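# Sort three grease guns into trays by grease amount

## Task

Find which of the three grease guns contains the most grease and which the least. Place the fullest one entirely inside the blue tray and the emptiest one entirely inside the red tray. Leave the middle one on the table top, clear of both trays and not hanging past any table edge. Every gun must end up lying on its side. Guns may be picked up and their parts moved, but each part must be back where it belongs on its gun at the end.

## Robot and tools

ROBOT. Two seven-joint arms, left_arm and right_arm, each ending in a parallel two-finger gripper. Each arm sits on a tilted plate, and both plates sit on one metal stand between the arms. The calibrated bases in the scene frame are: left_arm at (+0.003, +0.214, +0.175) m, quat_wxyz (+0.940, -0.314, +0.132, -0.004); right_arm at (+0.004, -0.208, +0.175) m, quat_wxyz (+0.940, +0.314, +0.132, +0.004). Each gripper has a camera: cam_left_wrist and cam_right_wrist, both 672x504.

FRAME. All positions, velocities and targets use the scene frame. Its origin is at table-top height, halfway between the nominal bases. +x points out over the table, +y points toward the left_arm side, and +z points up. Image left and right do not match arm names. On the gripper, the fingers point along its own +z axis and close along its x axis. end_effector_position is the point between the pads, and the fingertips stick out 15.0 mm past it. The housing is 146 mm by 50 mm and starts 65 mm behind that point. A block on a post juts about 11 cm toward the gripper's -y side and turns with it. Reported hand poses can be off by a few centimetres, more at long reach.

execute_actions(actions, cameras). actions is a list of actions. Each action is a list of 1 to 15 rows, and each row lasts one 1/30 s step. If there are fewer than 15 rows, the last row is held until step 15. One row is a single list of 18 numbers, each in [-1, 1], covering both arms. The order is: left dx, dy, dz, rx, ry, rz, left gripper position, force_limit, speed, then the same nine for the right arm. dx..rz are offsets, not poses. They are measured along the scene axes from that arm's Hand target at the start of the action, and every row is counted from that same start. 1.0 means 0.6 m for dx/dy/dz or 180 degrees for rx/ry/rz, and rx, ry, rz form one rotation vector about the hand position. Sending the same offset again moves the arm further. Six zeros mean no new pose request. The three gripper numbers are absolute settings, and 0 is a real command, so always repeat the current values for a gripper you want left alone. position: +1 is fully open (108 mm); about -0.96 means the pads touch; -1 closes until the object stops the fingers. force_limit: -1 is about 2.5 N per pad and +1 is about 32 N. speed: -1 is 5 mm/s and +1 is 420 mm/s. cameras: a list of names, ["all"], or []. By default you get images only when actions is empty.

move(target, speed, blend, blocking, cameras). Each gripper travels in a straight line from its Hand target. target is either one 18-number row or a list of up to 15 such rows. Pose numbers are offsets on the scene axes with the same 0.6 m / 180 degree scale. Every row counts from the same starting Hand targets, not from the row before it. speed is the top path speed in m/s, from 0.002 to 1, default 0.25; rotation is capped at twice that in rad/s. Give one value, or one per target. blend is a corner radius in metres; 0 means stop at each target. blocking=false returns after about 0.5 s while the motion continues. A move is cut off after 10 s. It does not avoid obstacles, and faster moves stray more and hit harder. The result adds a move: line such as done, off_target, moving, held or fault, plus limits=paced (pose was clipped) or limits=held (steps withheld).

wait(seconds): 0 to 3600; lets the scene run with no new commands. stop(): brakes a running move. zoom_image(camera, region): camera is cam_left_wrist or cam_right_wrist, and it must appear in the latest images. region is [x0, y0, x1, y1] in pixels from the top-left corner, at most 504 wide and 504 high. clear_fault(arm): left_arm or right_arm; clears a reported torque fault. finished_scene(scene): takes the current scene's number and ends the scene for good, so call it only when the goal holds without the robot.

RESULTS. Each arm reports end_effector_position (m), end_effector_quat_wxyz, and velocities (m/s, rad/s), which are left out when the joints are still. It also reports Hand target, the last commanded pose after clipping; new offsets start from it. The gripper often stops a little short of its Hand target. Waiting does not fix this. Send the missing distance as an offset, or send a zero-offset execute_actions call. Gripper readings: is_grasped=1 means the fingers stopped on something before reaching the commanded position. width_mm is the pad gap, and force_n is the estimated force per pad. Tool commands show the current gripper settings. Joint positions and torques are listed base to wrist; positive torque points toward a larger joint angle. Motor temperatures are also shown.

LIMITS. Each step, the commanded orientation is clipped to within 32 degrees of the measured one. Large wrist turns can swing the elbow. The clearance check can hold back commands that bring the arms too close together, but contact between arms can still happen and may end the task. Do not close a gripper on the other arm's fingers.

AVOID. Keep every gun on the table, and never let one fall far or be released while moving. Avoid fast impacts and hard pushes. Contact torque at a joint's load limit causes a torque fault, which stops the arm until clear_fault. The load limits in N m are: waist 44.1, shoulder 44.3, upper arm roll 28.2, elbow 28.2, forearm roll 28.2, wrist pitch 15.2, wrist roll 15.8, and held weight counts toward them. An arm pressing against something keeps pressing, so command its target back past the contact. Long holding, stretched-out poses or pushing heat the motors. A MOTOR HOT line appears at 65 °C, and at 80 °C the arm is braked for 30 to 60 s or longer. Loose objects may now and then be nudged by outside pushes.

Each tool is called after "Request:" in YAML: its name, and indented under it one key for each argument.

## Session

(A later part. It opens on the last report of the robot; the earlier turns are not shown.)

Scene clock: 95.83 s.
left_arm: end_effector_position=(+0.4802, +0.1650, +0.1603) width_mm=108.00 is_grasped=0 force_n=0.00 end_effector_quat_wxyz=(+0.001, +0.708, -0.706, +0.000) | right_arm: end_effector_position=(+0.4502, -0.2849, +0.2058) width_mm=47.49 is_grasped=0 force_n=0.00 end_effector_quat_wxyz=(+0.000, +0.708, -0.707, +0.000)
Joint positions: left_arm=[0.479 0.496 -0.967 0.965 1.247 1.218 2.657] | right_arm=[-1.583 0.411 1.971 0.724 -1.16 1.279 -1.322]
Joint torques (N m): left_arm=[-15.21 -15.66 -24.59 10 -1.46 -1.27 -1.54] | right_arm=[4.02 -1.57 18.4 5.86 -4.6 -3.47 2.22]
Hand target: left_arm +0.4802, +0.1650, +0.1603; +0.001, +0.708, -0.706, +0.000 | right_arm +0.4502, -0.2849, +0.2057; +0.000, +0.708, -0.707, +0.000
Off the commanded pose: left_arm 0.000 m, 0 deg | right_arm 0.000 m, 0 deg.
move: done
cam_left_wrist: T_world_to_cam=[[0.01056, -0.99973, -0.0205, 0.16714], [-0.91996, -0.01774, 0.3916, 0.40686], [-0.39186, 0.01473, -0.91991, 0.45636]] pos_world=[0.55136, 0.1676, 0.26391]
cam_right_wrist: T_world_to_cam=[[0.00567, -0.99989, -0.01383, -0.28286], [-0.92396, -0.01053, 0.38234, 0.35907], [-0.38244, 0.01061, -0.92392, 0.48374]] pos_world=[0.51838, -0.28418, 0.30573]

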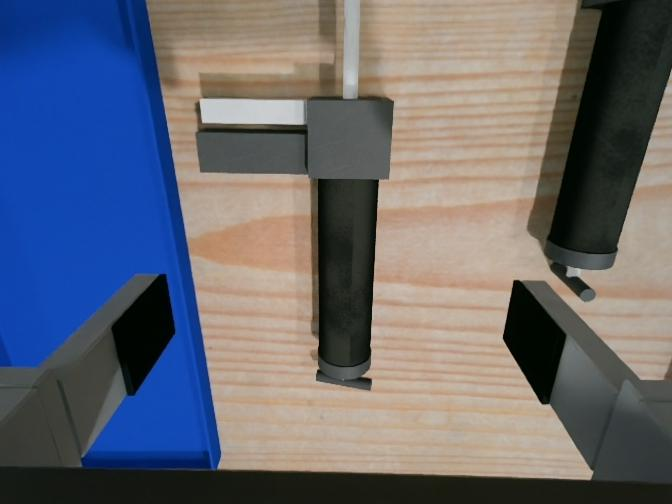

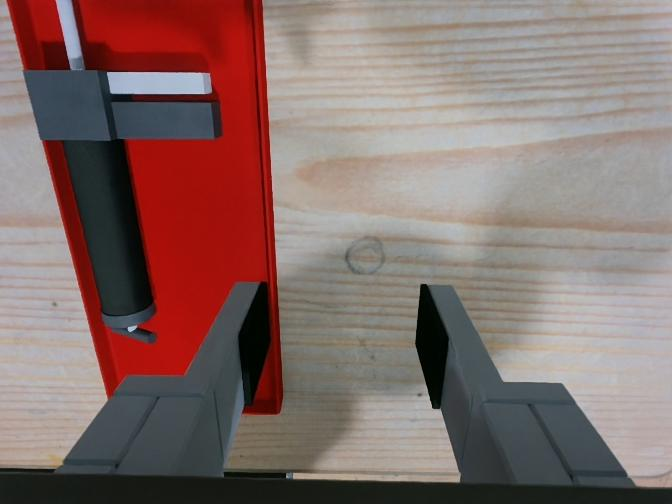

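Request:
move:
  target:
    - [0.004,0,-0.2255,0,0,0,1,0.6,0, 0,0,0,0,0,0,-0.1,0.6,-0.1]
    - [0.004,0,-0.2255,0,0,0,-1,0.6,-0.1, 0,0,0,0,0,0,-0.1,0.6,-0.1]
  speed: 0.3

Request:
move:
  target:
    - [-0.01,0.08,0.12,0,0,0,-1,0.6,-0.1, 0,0,0,0,0,0,-0.1,0.6,-0.1]
    - [-0.027,0.264,0.06,0,0,0,-1,0.6,-0.1, 0,0,0,0,0,0,-0.1,0.6,-0.1]
    - [-0.027,0.264,0.006,0,0,0,-1,0.6,-0.1, 0,0,0,0,0,0,-0.1,0.6,-0.1]
    - [-0.027,0.264,0.006,0,0,0,-0.1,0.6,-0.1, 0,0,0,0,0,0,-0.1,0.6,-0.1]
    - [-0.027,0.264,0.25,0,0,0,-0.1,0.6,-0.1, 0,0,0,0,0,0,-0.1,0.6,-0.1]
  speed: [0.3,0.3,0.06,0.2,0.3]
  blend: [0.03,0.005,0,0,0]
  cameras: ["all"]

Scene clock: 98.07 s.
left_arm: end_effector_position=(+0.4826, +0.1649, +0.0251) width_mm=35.19 is_grasped=1 force_n=32.44 end_effector_quat_wxyz=(+0.001, +0.708, -0.706, +0.000) | right_arm: end_effector_position=(+0.4502, -0.2849, +0.2057) width_mm=47.49 is_grasped=0 force_n=0.00 end_effector_quat_wxyz=(+0.000, +0.708, -0.707, +0.000)
Joint positions: left_arm=[0.488 0.761 -0.74 1.047 1.575 1.118 2.576] | right_arm=[-1.583 0.411 1.971 0.724 -1.16 1.279 -1.322]
Joint torques (N m): left_arm=[-13.58 -20.79 -25.14 3.04 1.26 -2.13 -1.48] | right_arm=[4.04 -1.61 18.41 5.9 -4.61 -3.41 2.17]
Hand target: left_arm +0.4826, +0.1650, +0.0250; +0.001, +0.708, -0.706, +0.000 | right_arm +0.4502, -0.2849, +0.2057; +0.000, +0.708, -0.707, +0.000
Off the commanded pose: left_arm 0.000 m, 0 deg | right_arm 0.000 m, 0 deg.
move: done

Scene clock: 101.60 s.
left_arm: end_effector_position=(+0.4664, +0.3234, +0.1750) width_mm=47.50 is_grasped=0 force_n=0.00 end_effector_quat_wxyz=(+0.001, +0.708, -0.706, +0.000) | right_arm: end_effector_position=(+0.4502, -0.2849, +0.2057) width_mm=47.49 is_grasped=0 force_n=0.00 end_effector_quat_wxyz=(+0.000, +0.708, -0.707, +0.000)
Joint positions: left_arm=[0.811 -0.201 -0.922 0.694 0.77 0.766 3.243] | right_arm=[-1.583 0.411 1.971 0.724 -1.16 1.279 -1.322]
Joint torques (N m): left_arm=[-11.17 -19.8 -10.28 11.55 -1.63 -4.79 1.47] | right_arm=[3.84 -1.78 18.52 5.87 -4.64 -3.34 2.16]
Hand target: left_arm +0.4664, +0.3234, +0.1750; +0.001, +0.708, -0.706, +0.000 | right_arm +0.4502, -0.2849, +0.2057; +0.000, +0.708, -0.707, +0.000
Off the commanded pose: left_arm 0.000 m, 0 deg | right_arm 0.000 m, 0 deg.
move: done
cam_left_wrist: T_world_to_cam=[[0.01055, -0.99973, -0.02051, 0.32595], [-0.91991, -0.01775, 0.39172, 0.39116], [-0.39198, 0.01473, -0.91985, 0.46219]] pos_world=[0.53756, 0.326, 0.27861]
cam_right_wrist: T_world_to_cam=[[0.00567, -0.99989, -0.01383, -0.28286], [-0.92396, -0.01053, 0.38234, 0.35907], [-0.38244, 0.01061, -0.92392, 0.48374]] pos_world=[0.51838, -0.28418, 0.30573]

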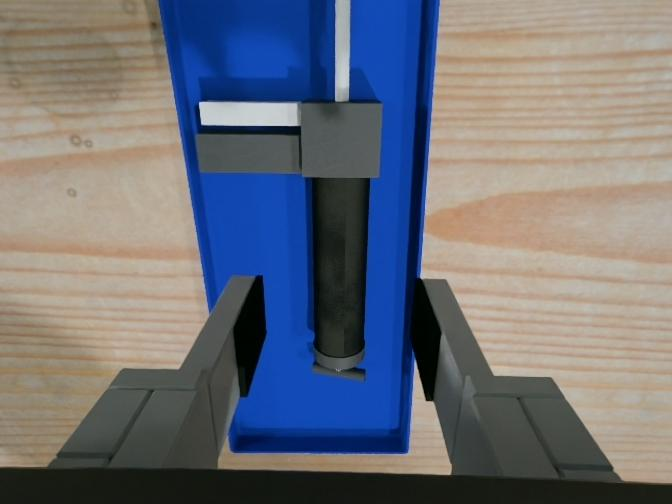

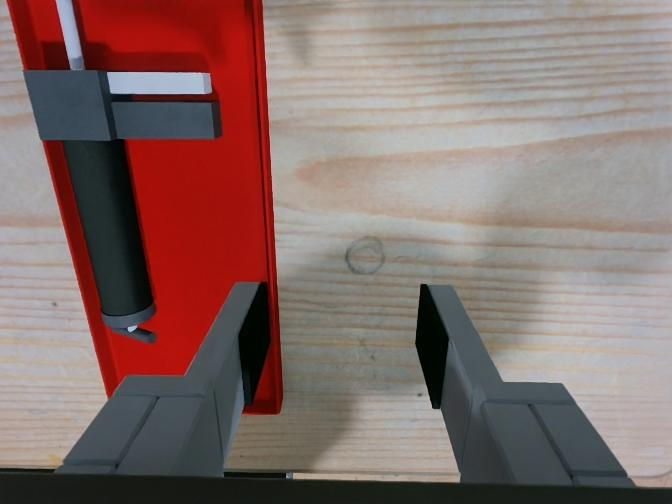

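Request:
finished_scene:
  scene: 2

The scene is finished: the task was done.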